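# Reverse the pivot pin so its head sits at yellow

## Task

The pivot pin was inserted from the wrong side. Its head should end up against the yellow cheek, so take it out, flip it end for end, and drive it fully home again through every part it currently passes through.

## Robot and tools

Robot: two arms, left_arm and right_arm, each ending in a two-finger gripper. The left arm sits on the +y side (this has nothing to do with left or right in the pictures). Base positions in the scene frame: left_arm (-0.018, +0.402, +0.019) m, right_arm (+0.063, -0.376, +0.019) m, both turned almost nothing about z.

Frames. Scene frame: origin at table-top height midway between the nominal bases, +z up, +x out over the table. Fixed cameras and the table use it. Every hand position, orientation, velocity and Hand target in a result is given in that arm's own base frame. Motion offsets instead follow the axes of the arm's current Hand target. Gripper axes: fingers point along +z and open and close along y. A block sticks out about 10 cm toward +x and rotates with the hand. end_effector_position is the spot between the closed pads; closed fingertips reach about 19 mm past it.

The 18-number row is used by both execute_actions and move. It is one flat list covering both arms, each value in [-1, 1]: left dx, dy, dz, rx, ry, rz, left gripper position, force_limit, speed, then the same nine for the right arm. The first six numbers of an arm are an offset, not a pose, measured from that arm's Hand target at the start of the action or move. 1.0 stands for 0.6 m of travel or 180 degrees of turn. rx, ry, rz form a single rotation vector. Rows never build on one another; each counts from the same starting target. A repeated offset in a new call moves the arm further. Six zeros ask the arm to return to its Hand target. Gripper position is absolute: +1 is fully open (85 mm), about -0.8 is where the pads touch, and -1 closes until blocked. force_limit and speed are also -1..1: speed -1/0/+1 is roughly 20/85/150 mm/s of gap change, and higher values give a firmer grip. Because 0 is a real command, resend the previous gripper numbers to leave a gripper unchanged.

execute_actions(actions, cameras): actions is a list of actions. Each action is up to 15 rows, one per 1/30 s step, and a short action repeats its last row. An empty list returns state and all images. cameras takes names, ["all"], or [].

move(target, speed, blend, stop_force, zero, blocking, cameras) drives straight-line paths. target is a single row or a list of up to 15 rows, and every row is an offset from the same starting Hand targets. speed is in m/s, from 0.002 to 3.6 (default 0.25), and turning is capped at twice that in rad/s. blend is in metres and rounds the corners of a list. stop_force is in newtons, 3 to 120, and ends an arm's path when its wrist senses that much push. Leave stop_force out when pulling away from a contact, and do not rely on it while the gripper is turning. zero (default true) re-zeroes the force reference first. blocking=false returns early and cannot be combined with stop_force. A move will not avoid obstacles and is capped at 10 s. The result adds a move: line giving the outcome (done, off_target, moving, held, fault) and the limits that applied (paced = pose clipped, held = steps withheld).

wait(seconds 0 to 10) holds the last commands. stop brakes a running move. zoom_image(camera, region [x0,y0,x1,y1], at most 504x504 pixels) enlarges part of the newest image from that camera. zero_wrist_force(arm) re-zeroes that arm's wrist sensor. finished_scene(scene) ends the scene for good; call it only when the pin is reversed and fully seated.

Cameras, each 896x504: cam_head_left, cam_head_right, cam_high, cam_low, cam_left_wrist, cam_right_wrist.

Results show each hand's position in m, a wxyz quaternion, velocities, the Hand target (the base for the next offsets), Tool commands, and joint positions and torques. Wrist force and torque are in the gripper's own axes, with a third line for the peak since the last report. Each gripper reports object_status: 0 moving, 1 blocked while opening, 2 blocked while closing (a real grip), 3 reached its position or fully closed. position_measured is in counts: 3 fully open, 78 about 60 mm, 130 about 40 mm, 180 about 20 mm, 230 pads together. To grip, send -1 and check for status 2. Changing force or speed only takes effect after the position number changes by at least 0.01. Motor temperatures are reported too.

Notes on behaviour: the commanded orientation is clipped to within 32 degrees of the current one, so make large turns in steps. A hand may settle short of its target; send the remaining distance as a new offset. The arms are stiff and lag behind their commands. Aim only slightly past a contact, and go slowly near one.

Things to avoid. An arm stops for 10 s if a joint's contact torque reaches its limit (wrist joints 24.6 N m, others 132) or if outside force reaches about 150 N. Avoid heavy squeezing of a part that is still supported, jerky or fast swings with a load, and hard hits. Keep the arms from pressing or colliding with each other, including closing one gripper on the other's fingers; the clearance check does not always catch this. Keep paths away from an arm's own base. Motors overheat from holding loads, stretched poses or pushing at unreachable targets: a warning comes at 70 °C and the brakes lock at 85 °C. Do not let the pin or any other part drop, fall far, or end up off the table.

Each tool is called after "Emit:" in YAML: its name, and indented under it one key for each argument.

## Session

Emit:
execute_actions:
  actions: []

Scene clock: 0.00 s.
left_arm: end_effector_position=(+0.2123, -0.6149, +0.2192) position_measured=3 object_status=3 end_effector_quat_wxyz=(-0.368, +0.853, +0.355, +0.103) | right_arm: end_effector_position=(+0.6184, -0.2111, +0.1704) position_measured=3 object_status=3 end_effector_quat_wxyz=(-0.454, -0.292, +0.835, -0.106)
Joint positions: left_arm=[-1.446 -0.529 0.285 -0.543 -1.568 0.906] | right_arm=[3.186 -2.495 -0.71 -2.411 1.149 -0.42]
Joint velocities: within noise
Joint torques (N m): no reading
Motor temperatures (°C): left_arm=[32 31 41 41 35 41] | right_arm=[30 37 32 36 41 37]
Wrist force (N): no reading
Wrist torque (N m): no reading
Wrist force, peak (N): no reading
Hand target: left_arm +0.2123, -0.6149, +0.2192; -0.368, +0.853, +0.355, +0.103 | right_arm +0.6184, -0.2111, +0.1704; -0.454, -0.292, +0.835, -0.106
Tool commands: left_gripper/position=+1.0 left_gripper/force_limit=+1.0 left_gripper/speed=+1.0 right_gripper/position=+1.0 right_gripper/force_limit=+1.0 right_gripper/speed=+1.0
camera_calibration:
cam_left_wrist: T_world_to_cam=[[0.698629, -0.45524, -0.551972, -0.296486], [-0.62406, -0.76505, -0.158895, -0.288333], [-0.349951, 0.455473, -0.818583, 0.660931], [0, 0, 0, 1]] pos_world=[0.25849, -0.656598, 0.33156]
cam_right_wrist: T_world_to_cam=[[-0.582666, 0.810872, 0.0546456, 0.536429], [0.652444, 0.506796, -0.563449, -0.184011], [-0.484579, -0.292649, -0.824342, 0.504719], [0, 0, 0, 1]] pos_world=[0.677192, -0.194013, 0.283067]

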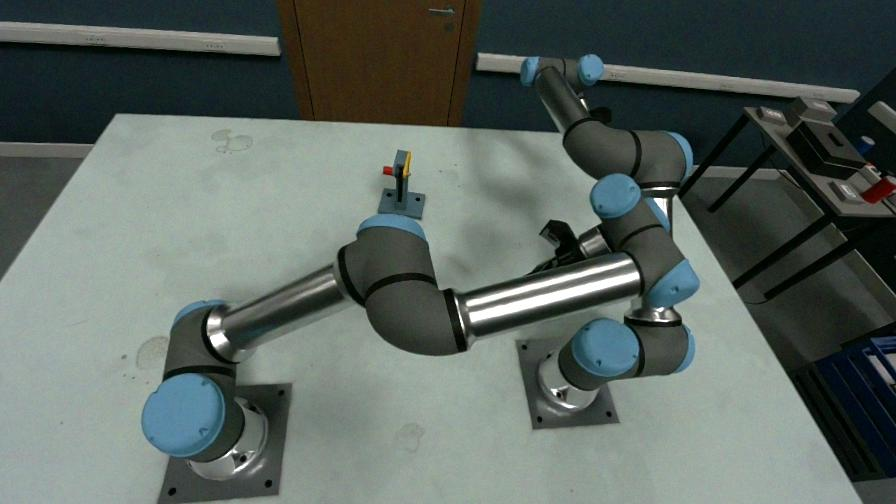

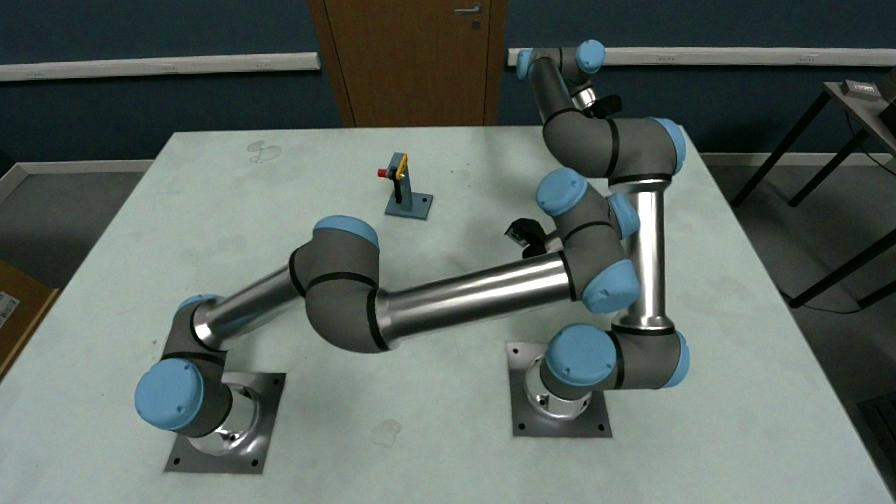

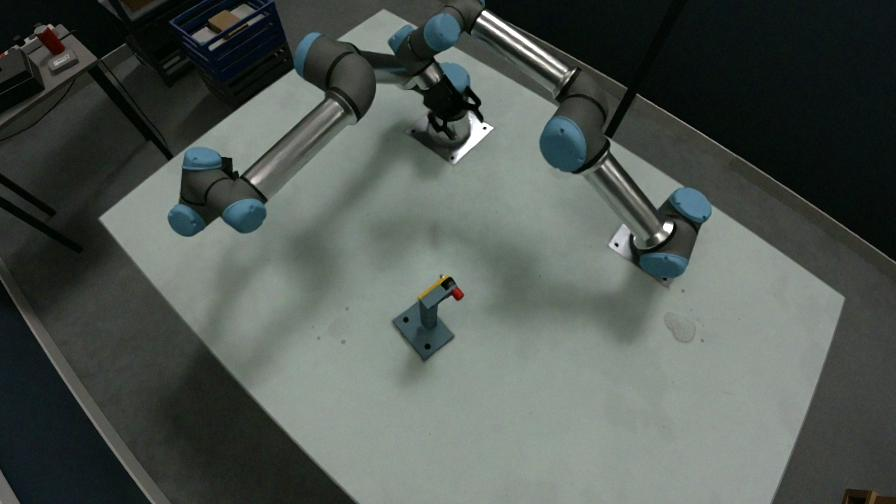

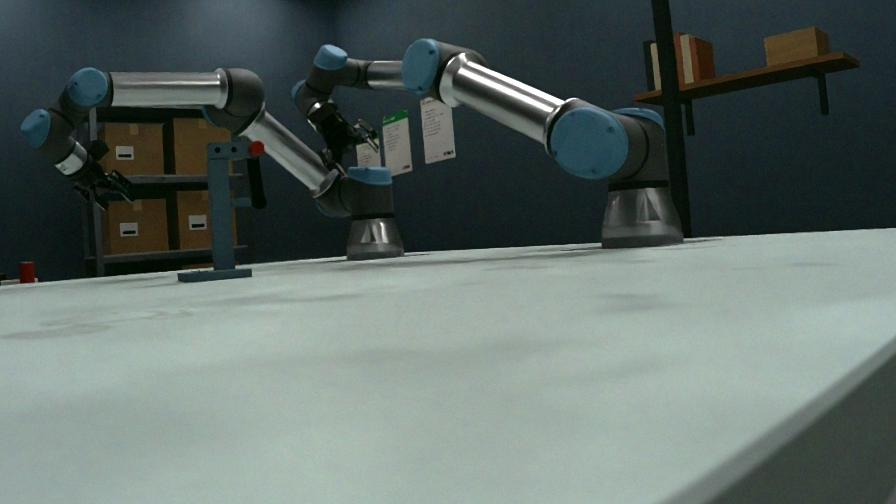

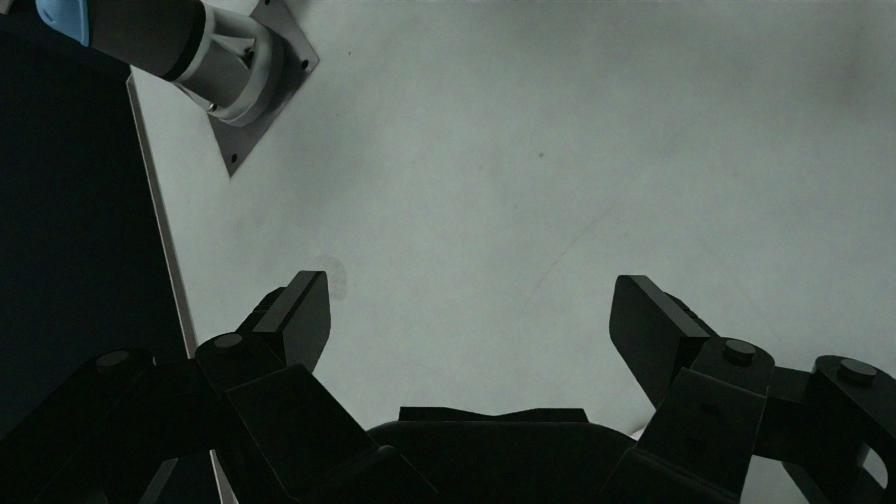

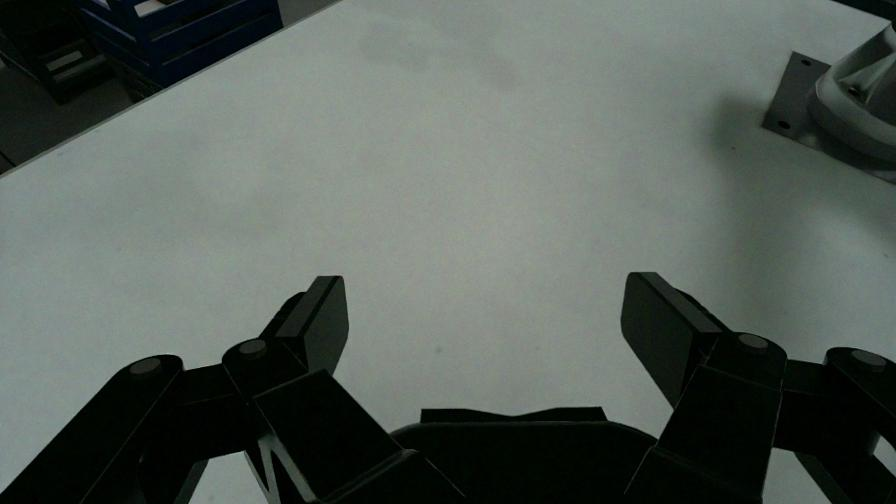

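Emit:
zoom_image:
  camera: "cam_head_right"
  region: [370, 140, 450, 230]

Emit:
zoom_image:
  camera: "cam_head_left"
  region: [370, 140, 450, 230]

Emit:
zoom_image:
  camera: "cam_high"
  region: [380, 260, 480, 370]

Scaled by 5.600.

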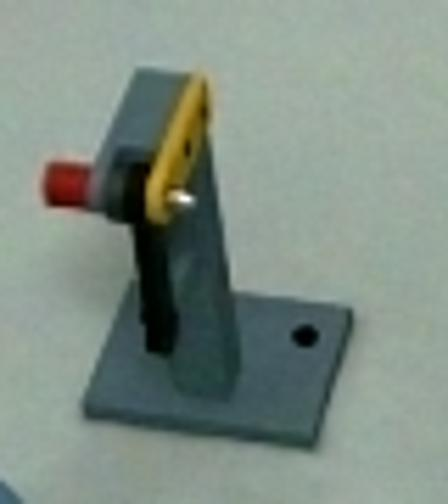

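Scaled by 5.600.

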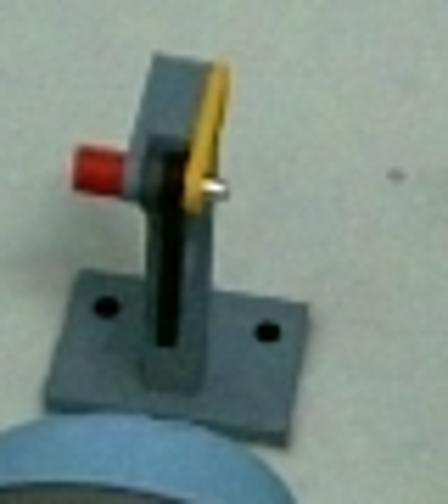

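Scaled by 4.582.

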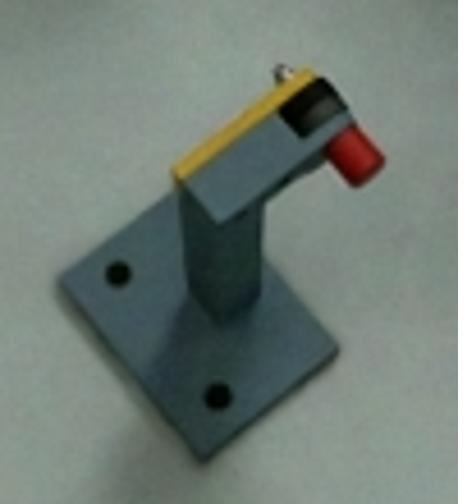

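Emit:
move:
  target: [0.817,0.090,0.103,-0.1452,-0.2077,-0.1771,1,1,1,0.0012,0.8463,-0.3073,0.3625,-0.1195,-0.6596,1,1,1]
  speed: 0.4
  cameras: ["cam_head_right","cam_left_wrist","cam_right_wrist"]

Scene clock: 5.30 s.
left_arm: end_effector_position=(+0.2417, -0.5934, +0.2297) position_measured=3 object_status=3 end_effector_quat_wxyz=(-0.345, +0.853, +0.380, +0.096) | right_arm: end_effector_position=(+0.6052, -0.1743, +0.1815) position_measured=3 object_status=3 end_effector_quat_wxyz=(-0.439, -0.375, +0.810, -0.100)
Joint positions: left_arm=[-1.4 -0.656 0.488 -0.67 -1.555 0.897] | right_arm=[3.253 -2.369 -0.899 -2.302 1.139 -0.556]
Joint torques (N m): left_arm=[-0.76 -61.07 -18.13 0.02 -2.64 -0.43] | right_arm=[0.3 56.16 16.48 0.99 0.08 -1.6]
Wrist force (N): left_arm=[0.1 0.0 0.2] | right_arm=[0.5 0.5 0.6]
Wrist torque (N m): left_arm=[0.04 0.04 -0.01] | right_arm=[0.09 -0.07 -0.16]
Wrist force, peak (N): left_arm=[18.8 0.2 -1.1] | right_arm=[-1.0 11.9 -10.2]
Hand target: left_arm +0.2417, -0.5933, +0.2297; -0.345, +0.853, +0.380, +0.096 (not the last commanded pose) | right_arm +0.6052, -0.1743, +0.1814; -0.439, -0.375, +0.810, -0.100 (not the last commanded pose)
Off the commanded pose: left_arm 0.459 m, 52 deg | right_arm 0.500 m, 127 deg.
move: held (left_arm, right_arm; a check stopped the path); limits=held
pose unreachable (left arm): on one or more control steps of this call, first in action 0 (counted from 0), this arm could not follow its commanded pose, so it was not sent that pose on those steps. It may still have moved: this result reports where it is.
cause: moving toward the commanded pose would bring a part of the arm too close to another arm (a part of this arm just beyond joint 5 (wrist 2) and a part of the right arm just beyond its joint 3 (elbow), along the way the arms are being sent, or toward where that arm still pushes).
pose unreachable (right arm): on one or more control steps of this call, first in action 0 (counted from 0), this arm could not follow its commanded pose, so it was not sent that pose on those steps. It may still have moved: this result reports where it is.
cause: moving toward the commanded pose would bring a part of the arm too close to another arm (a part of this arm just beyond joint 3 (elbow) and a part of the left arm just beyond its joint 5 (wrist 2), along the way the arms are being sent, or toward where that arm still pushes).
camera_calibration:
cam_left_wrist: T_world_to_cam=[[0.730613, -0.450702, -0.512906, -0.315371], [-0.586783, -0.798557, -0.134138, -0.286475], [-0.349129, 0.398967, -0.8479, 0.642956], [0, 0, 0, 1]] pos_world=[0.28679, -0.627423, 0.344979]
cam_right_wrist: T_world_to_cam=[[-0.697159, 0.704329, 0.133754, 0.534654], [0.553607, 0.647438, -0.523778, -0.110862], [-0.45551, -0.291108, -0.841289, 0.503929], [0, 0, 0, 1]] pos_world=[0.663657, -0.158099, 0.29437]
Images, in order (width x height): cam_head_right 896x504, cam_left_wrist 896x504, cam_right_wrist 896x504.

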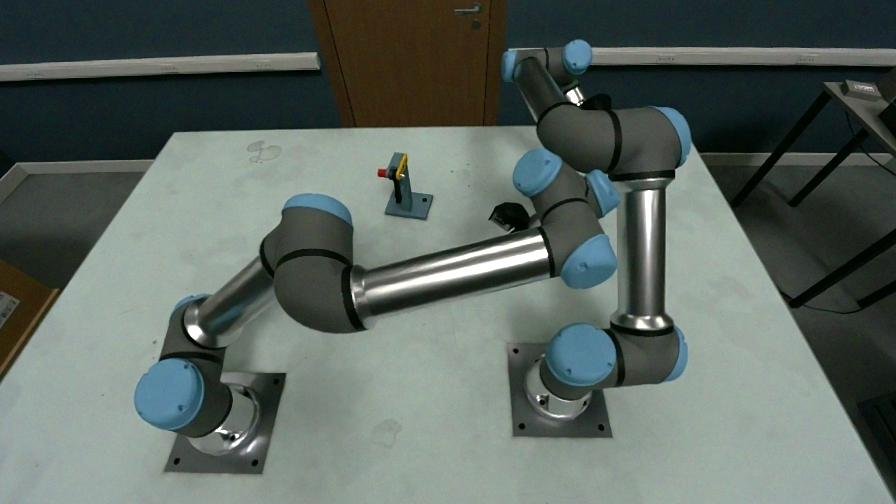

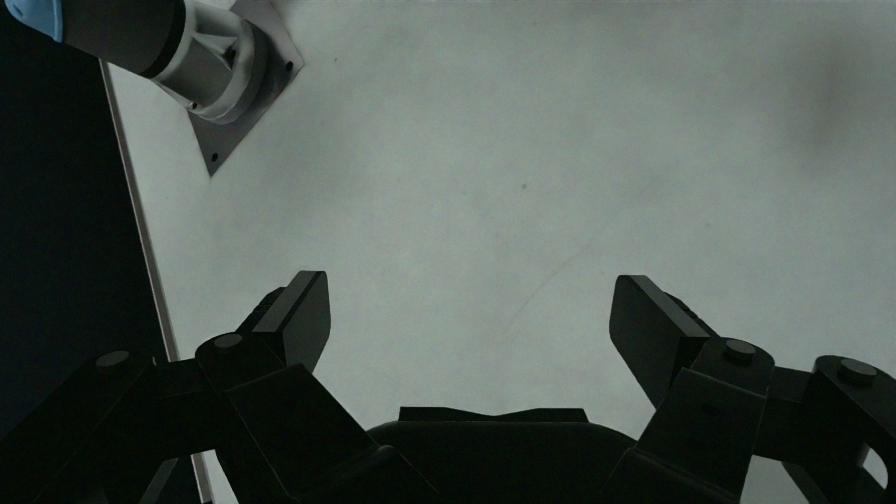

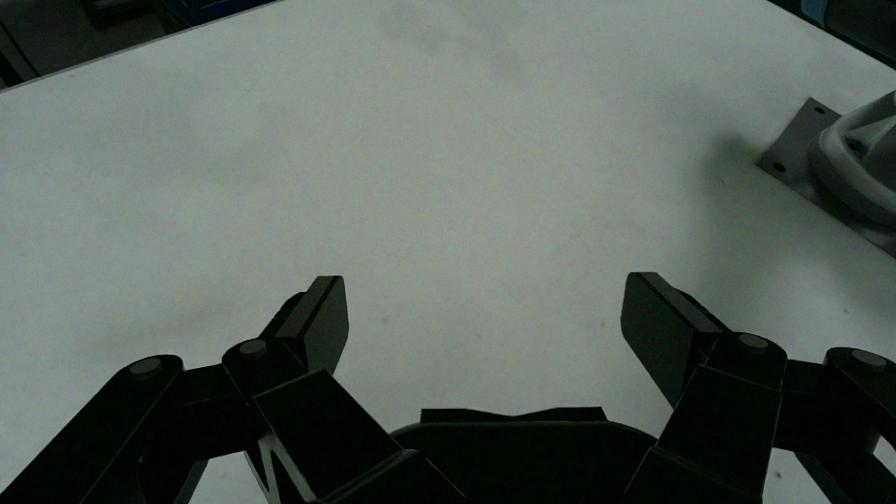

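Emit:
move:
  target:
    - [0.4526,-0.277,0.1598,0,0,0,1,1,1,0,0,0,0,0,0,1,1,1]
    - [0.7543,0.1128,0.0617,-0.1355,-0.1931,-0.1632,1,1,1,0,0,0,0,0,0,1,1,1]
  speed: 0.4
  blend: 0.05
  cameras: ["cam_head_right","cam_left_wrist"]

Scene clock: 10.60 s.
left_arm: end_effector_position=(+0.5996, -0.3372, +0.3602) position_measured=3 object_status=3 end_effector_quat_wxyz=(+0.000, +0.773, +0.635, +0.000) | right_arm: end_effector_position=(+0.6052, -0.1743, +0.1814) position_measured=3 object_status=3 end_effector_quat_wxyz=(-0.439, -0.375, +0.810, -0.100)
Joint positions: left_arm=[-0.708 -1.107 0.916 -1.38 -1.57 1.058] | right_arm=[3.254 -2.369 -0.899 -2.302 1.139 -0.556]
Joint torques (N m): left_arm=[4.13 -45.6 -23 -4.32 2.23 1.38] | right_arm=[6.89 66.57 9.65 1.36 0.17 -1.95]
Wrist force (N): left_arm=[0.7 0.2 -0.1] | right_arm=[0.3 0.6 0.6]
Wrist torque (N m): left_arm=[0.12 0.21 0.15] | right_arm=[0.11 -0.04 -0.15]
Wrist force, peak (N): left_arm=[-3.6 1.5 -1.2] | right_arm=[0.6 0.6 0.8]
Hand target: left_arm +0.5996, -0.3372, +0.3602; +0.000, +0.772, +0.635, +0.000 | right_arm +0.6052, -0.1743, +0.1814; -0.439, -0.375, +0.810, -0.100
Off the commanded pose: left_arm 0.000 m, 0 deg | right_arm 0.000 m, 0 deg.
move: done
camera_calibration:
cam_left_wrist: T_world_to_cam=[[0.985482, -0.169434, -0.0108748, -0.633317], [-0.153428, -0.916153, 0.370302, -0.335642], [-0.0727046, -0.363257, -0.928848, 0.382774], [0, 0, 0, 1]] pos_world=[0.600455, -0.275759, 0.472941]
Images, in order (width x height): cam_head_right 896x504, cam_left_wrist 896x504.

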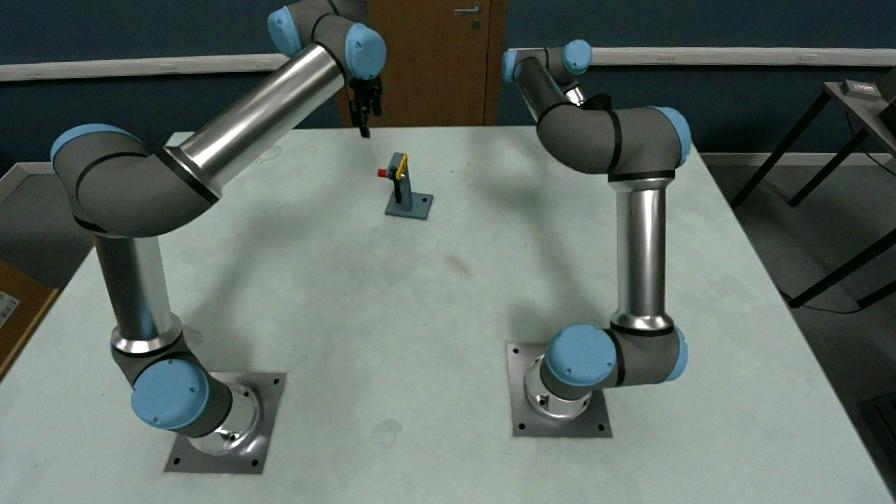

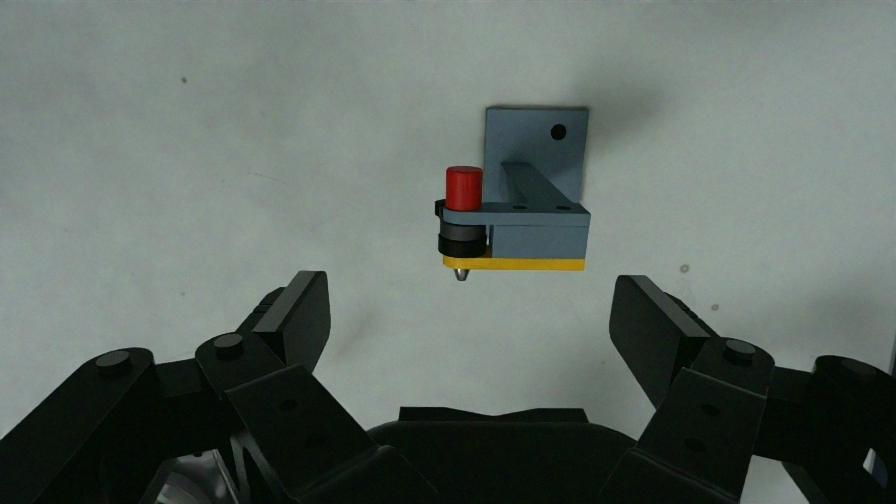

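Emit:
move:
  target: [0,0.0038,0.1917,0,0,0.0061,1,1,1,-0.1148,0.7708,-0.3232,0.3358,-0.1122,-0.6047,1,1,1]
  speed: 0.35
  cameras: ["cam_head_right","cam_left_wrist","cam_right_wrist"]

Scene clock: 16.63 s.
left_arm: end_effector_position=(+0.6020, -0.3377, +0.2451) position_measured=3 object_status=3 end_effector_quat_wxyz=(+0.000, +0.779, +0.628, +0.000) | right_arm: end_effector_position=(+0.4295, +0.2799, +0.3198) position_measured=3 object_status=3 end_effector_quat_wxyz=(+0.000, +0.995, -0.098, +0.000)
Joint positions: left_arm=[-0.706 -1.114 1.221 -1.678 -1.57 1.079] | right_arm=[3.982 -1.579 -1.59 -1.544 1.571 -2.105]
Joint torques (N m): left_arm=[7.04 -49.14 -34.09 -1.6 -1.04 0.34] | right_arm=[-9.03 20.06 21.17 2.29 0.14 -0.55]
Wrist force (N): left_arm=[0.6 0.2 -0.1] | right_arm=[0.8 -0.6 1.4]
Wrist torque (N m): left_arm=[0.13 0.22 0.14] | right_arm=[-0.10 0.00 -0.09]
Wrist force, peak (N): left_arm=[0.9 0.7 0.0] | right_arm=[0.8 -0.9 1.7]
Hand target: left_arm +0.6020, -0.3377, +0.2452; +0.000, +0.779, +0.628, +0.000 | right_arm +0.4295, +0.2799, +0.3197; +0.000, +0.995, -0.098, +0.000
Off the commanded pose: left_arm 0.000 m, 0 deg | right_arm 0.000 m, 0 deg.
move: done
camera_calibration:
cam_left_wrist: T_world_to_cam=[[0.98206, -0.188258, -0.0108583, -0.641335], [-0.170927, -0.913015, 0.370388, -0.281476], [-0.0796424, -0.361887, -0.928814, 0.280518], [0, 0, 0, 1]] pos_world=[0.604058, -0.276213, 0.357841]
cam_right_wrist: T_world_to_cam=[[-0.223456, -0.97457, -0.016783, 0.388331], [-0.910611, 0.202588, 0.360202, 0.235609], [-0.347642, 0.095772, -0.932723, 0.547114], [0, 0, 0, 1]] pos_world=[0.491523, 0.278325, 0.431957]
Images, in order (width x height): cam_head_right 896x504, cam_left_wrist 896x504, cam_right_wrist 896x504.

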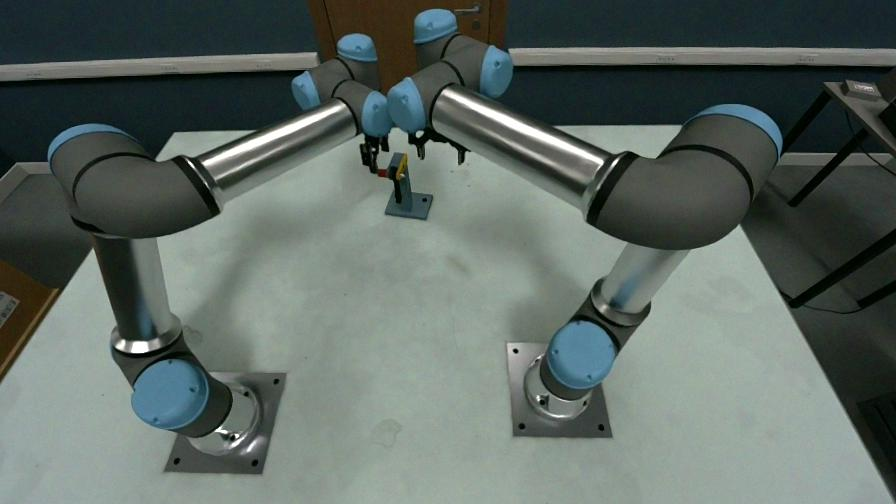

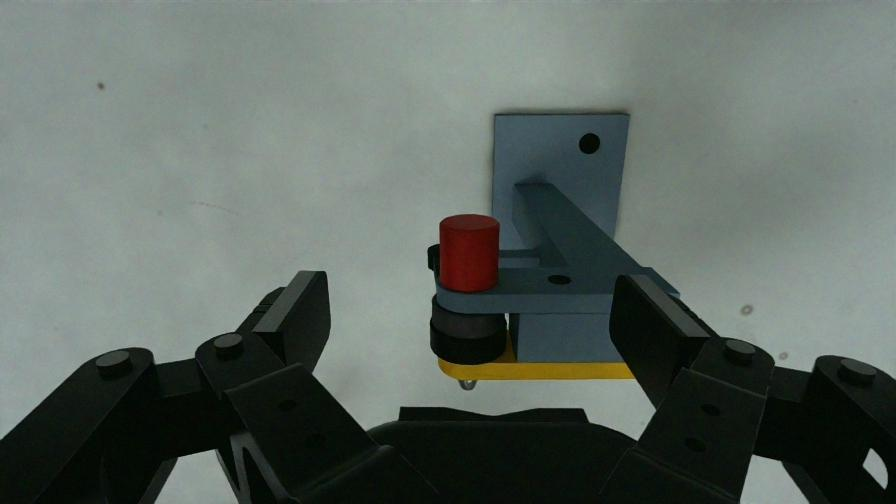

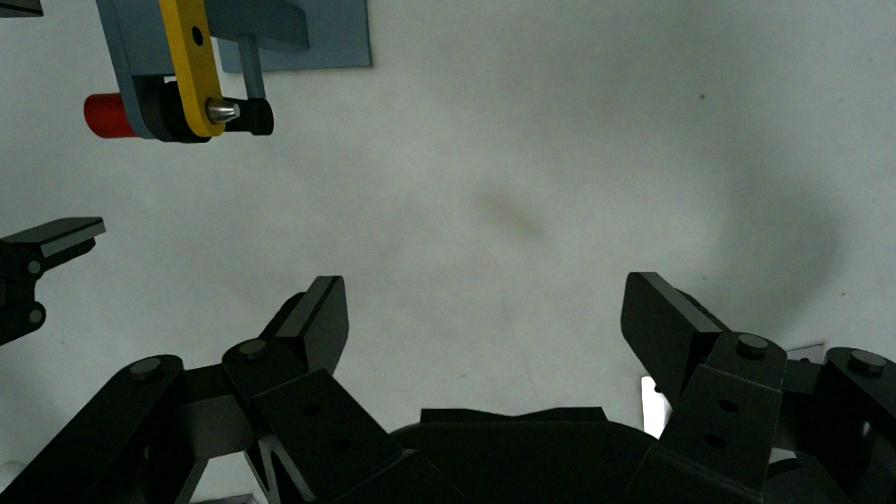

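Emit:
move:
  target: [0.0058,0.0008,0,0,0,0,1,1,1,-0.0364,-0.2474,0.2662,0,0.5,0,1,1,1]
  speed: 0.3
  cameras: ["cam_left_wrist","cam_right_wrist"]

Emit:
zoom_image:
  camera: "cam_right_wrist"
  region: [300, 90, 660, 400]

Scene clock: 32.67 s.
left_arm: end_effector_position=(+0.6022, -0.3370, +0.2452) position_measured=3 object_status=3 end_effector_quat_wxyz=(+0.000, +0.779, +0.628, +0.000) | right_arm: end_effector_position=(+0.4304, +0.3015, +0.2971) position_measured=3 object_status=3 end_effector_quat_wxyz=(+0.011, +0.989, -0.097, +0.111)
Joint positions: left_arm=[-0.705 -1.114 1.222 -1.678 -1.57 1.08] | right_arm=[4.114 -1.525 -1.74 -1.358 1.365 -1.983]
Joint torques (N m): left_arm=[5.17 -54.21 -18.41 -4.3 2.41 1.35] | right_arm=[-9.88 18.1 37.59 2.79 -1.85 -2.21]
Wrist force (N): left_arm=[0.6 0.3 -0.4] | right_arm=[0.8 -0.4 1.3]
Wrist torque (N m): left_arm=[0.15 0.22 0.15] | right_arm=[-0.09 -0.06 -0.04]
Wrist force, peak (N): left_arm=[0.9 0.4 -0.2] | right_arm=[-1.7 -3.5 5.4]
Hand target: left_arm +0.6022, -0.3370, +0.2452; +0.000, +0.779, +0.628, +0.000 (not the last commanded pose) | right_arm +0.4304, +0.3015, +0.2970; +0.011, +0.989, -0.097, +0.111 (not the last commanded pose)
Off the commanded pose: left_arm 0.003 m, 0 deg | right_arm 0.188 m, 77 deg.
move: held (right_arm; a check stopped the path); limits=held
pose unreachable (right arm): on one or more control steps of this call, first in action 0 (counted from 0), this arm could not follow its commanded pose, so it was not sent that pose on those steps. It may still have moved: this result reports where it is.
cause: moving toward the commanded pose would bring a part of the arm too close to another arm (a part of this arm just beyond joint 5 (wrist 2) and a part of the left arm just beyond its joint 3 (elbow), 15 mm apart when this arm was first held).
camera_calibration:
cam_left_wrist: T_world_to_cam=[[0.982068, -0.188219, -0.0107487, -0.641433], [-0.170925, -0.912987, 0.370457, -0.280859], [-0.0795406, -0.361977, -0.928787, 0.280784], [0, 0, 0, 1]] pos_world=[0.604259, -0.275513, 0.35794]
cam_right_wrist: T_world_to_cam=[[-0.218605, -0.97553, -0.0235166, 0.409347], [-0.966321, 0.213063, 0.144321, 0.325151], [-0.135779, 0.0542739, -0.989251, 0.462338], [0, 0, 0, 1]] pos_world=[0.466461, 0.304959, 0.420069]
Images, in order (width x height): cam_left_wrist 896x504, cam_right_wrist 896x504.

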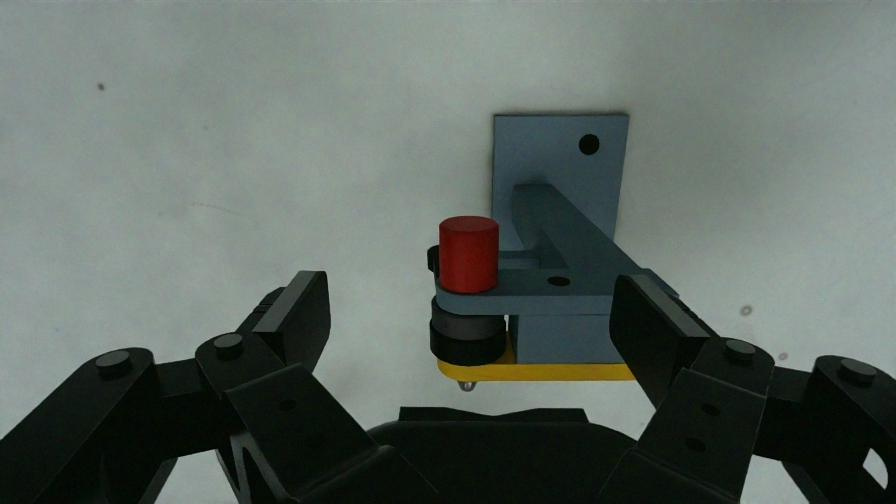

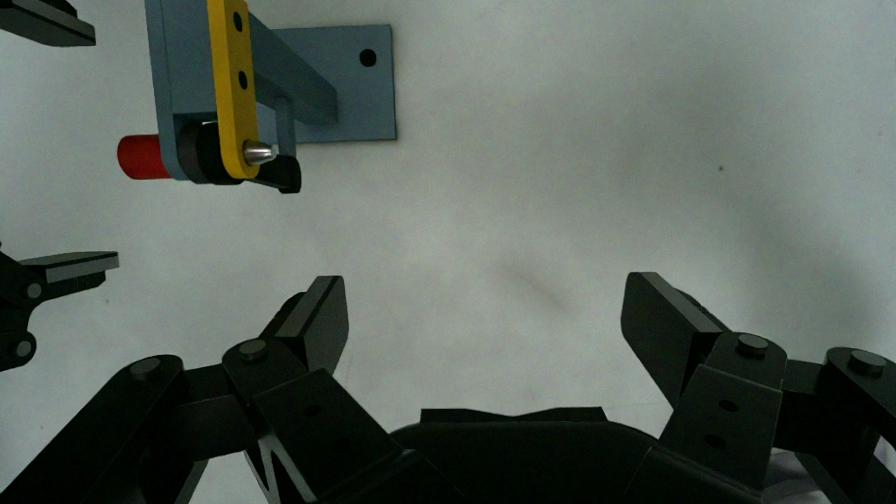

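Scaled by 1.400.

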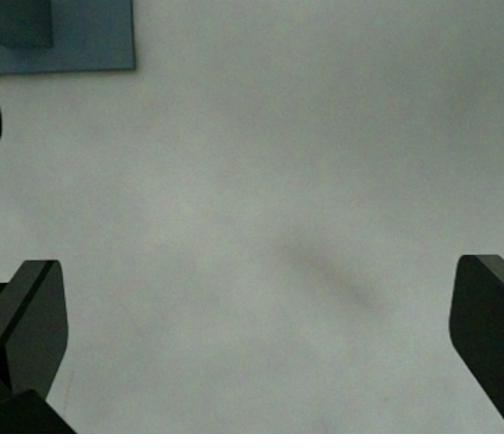

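Emit:
move:
  target:
    - [0,0,0,0,0,0,1,1,1,-0.0122,0.3065,0.0948,0,0,0,1,1,1]
    - [0,0,0,0,0,0,1,1,1,-0.0122,0.3065,0.0948,0,0.429,0,1,1,1]
    - [0,0,0,0,0,0,1,1,1,-0.0807,-0.2117,0.2158,0,0.429,0,1,1,1]
  speed: 0.35
  cameras: ["cam_head_right","cam_right_wrist"]

Emit:
zoom_image:
  camera: "cam_right_wrist"
  region: [260, 90, 700, 400]

Scene clock: 40.97 s.
left_arm: end_effector_position=(+0.6022, -0.3370, +0.2452) position_measured=3 object_status=3 end_effector_quat_wxyz=(+0.000, +0.779, +0.628, +0.000) | right_arm: end_effector_position=(+0.4371, +0.4297, +0.1601) position_measured=3 object_status=3 end_effector_quat_wxyz=(+0.069, +0.704, -0.069, +0.704) end_effector_velocity=(+0.000, +0.001, +0.000) end_effector_angular_velocity=(+0.000, +0.001, +0.000)
Joint positions: left_arm=[-0.705 -1.114 1.222 -1.678 -1.57 1.08] | right_arm=[4.607 -2.096 -1.807 -2.383 0.09 0.003]
Joint velocities: left_arm=[within noise] | right_arm=[0 0.001 0 0.005 0 -0.006]
Joint torques (N m): left_arm=[-5.6 -46.44 -18.97 -4.31 2.4 -0.82] | right_arm=[7.03 47.61 10.62 1.01 0.9 -2.17]
Wrist force (N): left_arm=[0.6 0.1 -0.2] | right_arm=[0.5 0.8 -1.5]
Wrist torque (N m): left_arm=[0.12 0.21 0.15] | right_arm=[0.08 0.03 -0.05]
Wrist force, peak (N): left_arm=[0.9 0.6 -0.2] | right_arm=[1.8 3.9 -0.5]
Hand target: left_arm +0.6022, -0.3370, +0.2452; +0.000, +0.779, +0.628, +0.000 | right_arm +0.4371, +0.4297, +0.1601; +0.069, +0.703, -0.069, +0.704
Off the commanded pose: left_arm 0.000 m, 0 deg | right_arm 0.000 m, 0 deg.
move: done
camera_calibration:
cam_right_wrist: T_world_to_cam=[[-0.177717, -0.983642, -0.0294109, 0.51933], [-0.348909, 0.0909271, -0.932735, 0.279114], [0.920152, -0.155502, -0.359361, -0.151468], [0, 0, 0, 1]] pos_world=[0.329053, 0.461903, 0.221182]
Images, in order (width x height): cam_head_right 896x504, cam_right_wrist 896x504.

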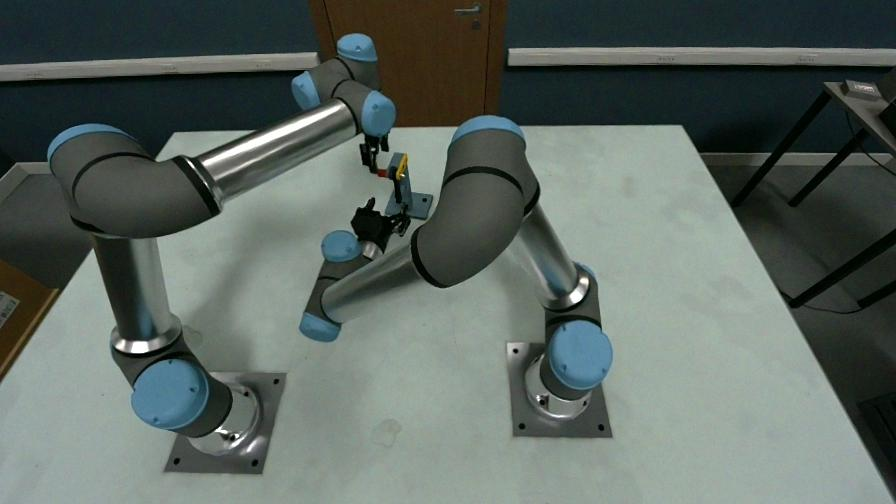

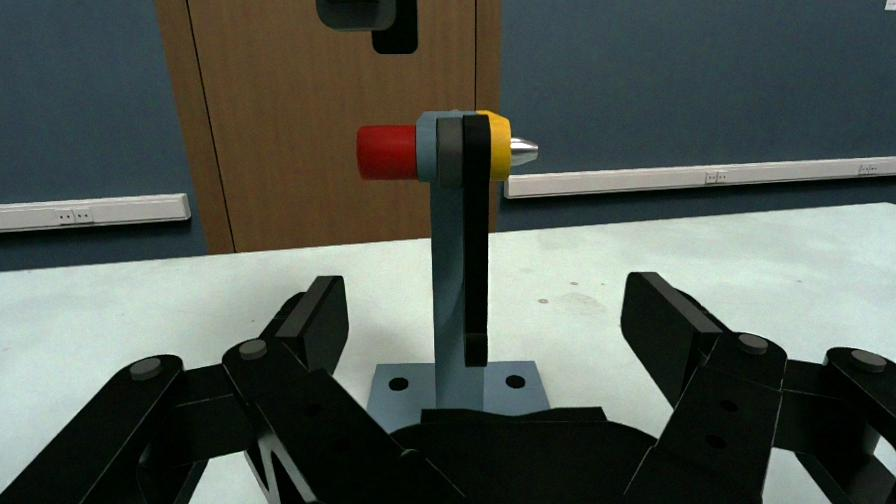

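Scaled by 1.145.

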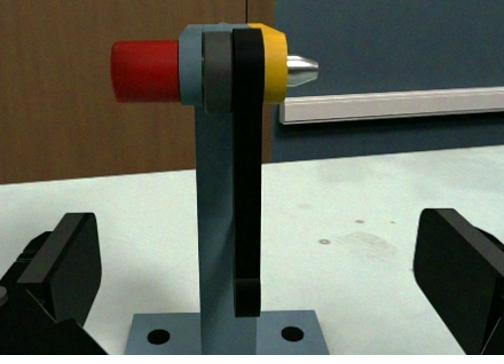

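Emit:
move:
  target: [0,0,0,0,0,0,1,1,1,-0.0033,0,0.1167,0,0,0,1,1,1]
  speed: 0.08
  stop_force: 12

Emit:
zero_wrist_force:
  arm: "right_arm"

Emit:
execute_actions:
  actions:
    - [[0,0,0,0,0,0,1,1,1,0,0,0,0,0,0,-0.5,-1,-0.5]]
    - [[0,0,0,0,0,0,1,1,1,0,0,0,0,0,0,-0.5,-1,-0.5]]
  cameras: ["cam_right_wrist","cam_left_wrist"]

Emit:
zoom_image:
  camera: "cam_right_wrist"
  region: [360, 90, 620, 400]

Scene clock: 44.27 s.
left_arm: end_effector_position=(+0.6022, -0.3370, +0.2452) position_measured=3 object_status=3 end_effector_quat_wxyz=(+0.000, +0.779, +0.628, +0.000) | right_arm: end_effector_position=(+0.5057, +0.4160, +0.1581) position_measured=3 object_status=3 end_effector_quat_wxyz=(+0.069, +0.703, -0.069, +0.704)
Joint positions: left_arm=[-0.705 -1.114 1.222 -1.678 -1.57 1.08] | right_arm=[4.468 -2.126 -1.761 -2.383 -0.048 -0.013]
Joint torques (N m): left_arm=[-4.94 -46.29 -18.87 -4.47 2.47 -0.4] | right_arm=[3.68 50.12 4.28 1.42 -0.95 -1.81]
Wrist force (N): left_arm=[0.6 0.2 -0.2] | right_arm=[0.8 1.0 -1.4]
Wrist torque (N m): left_arm=[0.14 0.21 0.14] | right_arm=[0.12 -0.01 0.09]
Wrist force, peak (N): left_arm=[0.9 0.4 -0.5] | right_arm=[0.9 1.1 -2.5]
Hand target: left_arm +0.6022, -0.3370, +0.2452; +0.000, +0.779, +0.628, +0.000 | right_arm +0.5057, +0.4160, +0.1581; +0.069, +0.703, -0.069, +0.704
Off the commanded pose: left_arm 0.000 m, 0 deg | right_arm 0.000 m, 0 deg.
move: done

Wrist force sensor zeroed.

Scene clock: 45.90 s.
left_arm: end_effector_position=(+0.6022, -0.3370, +0.2452) position_measured=3 object_status=3 end_effector_quat_wxyz=(+0.000, +0.779, +0.628, +0.000) | right_arm: end_effector_position=(+0.5057, +0.4160, +0.1581) position_measured=192 object_status=0 end_effector_quat_wxyz=(+0.069, +0.703, -0.069, +0.704)
Joint positions: left_arm=[-0.705 -1.114 1.222 -1.678 -1.57 1.08] | right_arm=[4.468 -2.126 -1.761 -2.383 -0.048 -0.013]
Joint torques (N m): left_arm=[-5.78 -46.46 -18.79 -4.32 2.53 -0.51] | right_arm=[6.85 50.38 2.93 1.44 -0.94 -2.07]
Wrist force (N, zeroed by zero_wrist_force on right_arm): left_arm=[0.8 0.3 -0.2] | right_arm=[0.1 -0.2 0.1]
Wrist torque (N m, zeroed by zero_wrist_force on right_arm): left_arm=[0.15 0.19 0.15] | right_arm=[-0.02 -0.05 0.00]
Wrist force, peak (N, zeroed by zero_wrist_force on right_arm): left_arm=[0.9 0.5 -0.2] | right_arm=[0.1 -0.4 0.1]
Hand target: left_arm +0.6022, -0.3370, +0.2452; +0.000, +0.779, +0.628, +0.000 | right_arm +0.5057, +0.4160, +0.1581; +0.069, +0.703, -0.069, +0.704
Off the commanded pose: left_arm 0.000 m, 0 deg | right_arm 0.000 m, 0 deg.
camera_calibration:
cam_left_wrist: T_world_to_cam=[[0.982068, -0.188219, -0.0107487, -0.641433], [-0.170925, -0.912987, 0.370457, -0.280859], [-0.0795406, -0.361977, -0.928787, 0.280784], [0, 0, 0, 1]] pos_world=[0.604259, -0.275513, 0.35794]
cam_right_wrist: T_world_to_cam=[[-0.177607, -0.983669, -0.0291895, 0.517906], [-0.348581, 0.0906207, -0.932888, 0.30247], [0.920297, -0.155512, -0.358983, -0.217576], [0, 0, 0, 1]] pos_world=[0.397653, 0.448203, 0.219182]
Images, in order (width x height): cam_left_wrist 896x504, cam_right_wrist 896x504.

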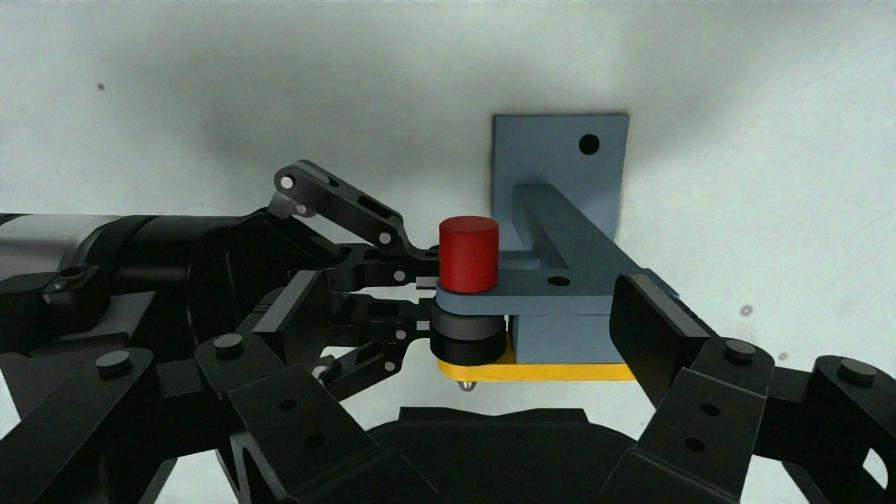

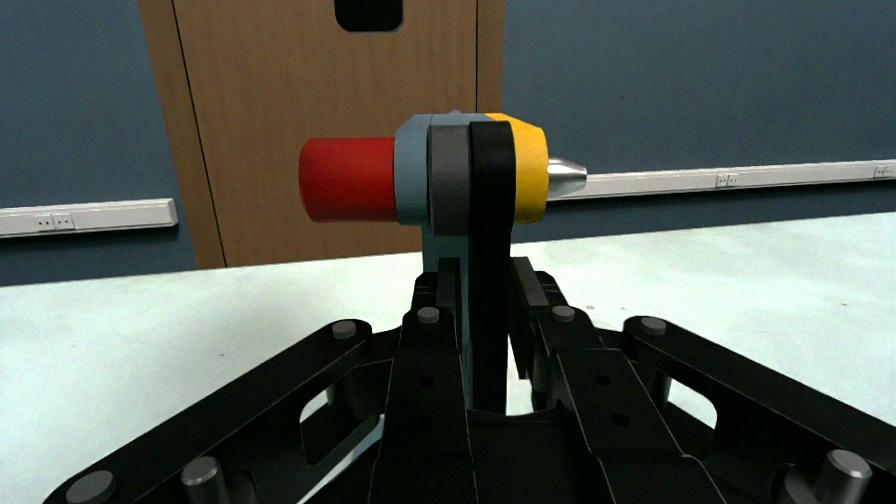

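Scaled by 1.626.

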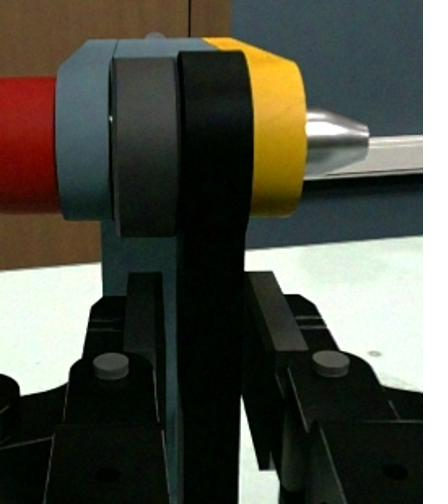

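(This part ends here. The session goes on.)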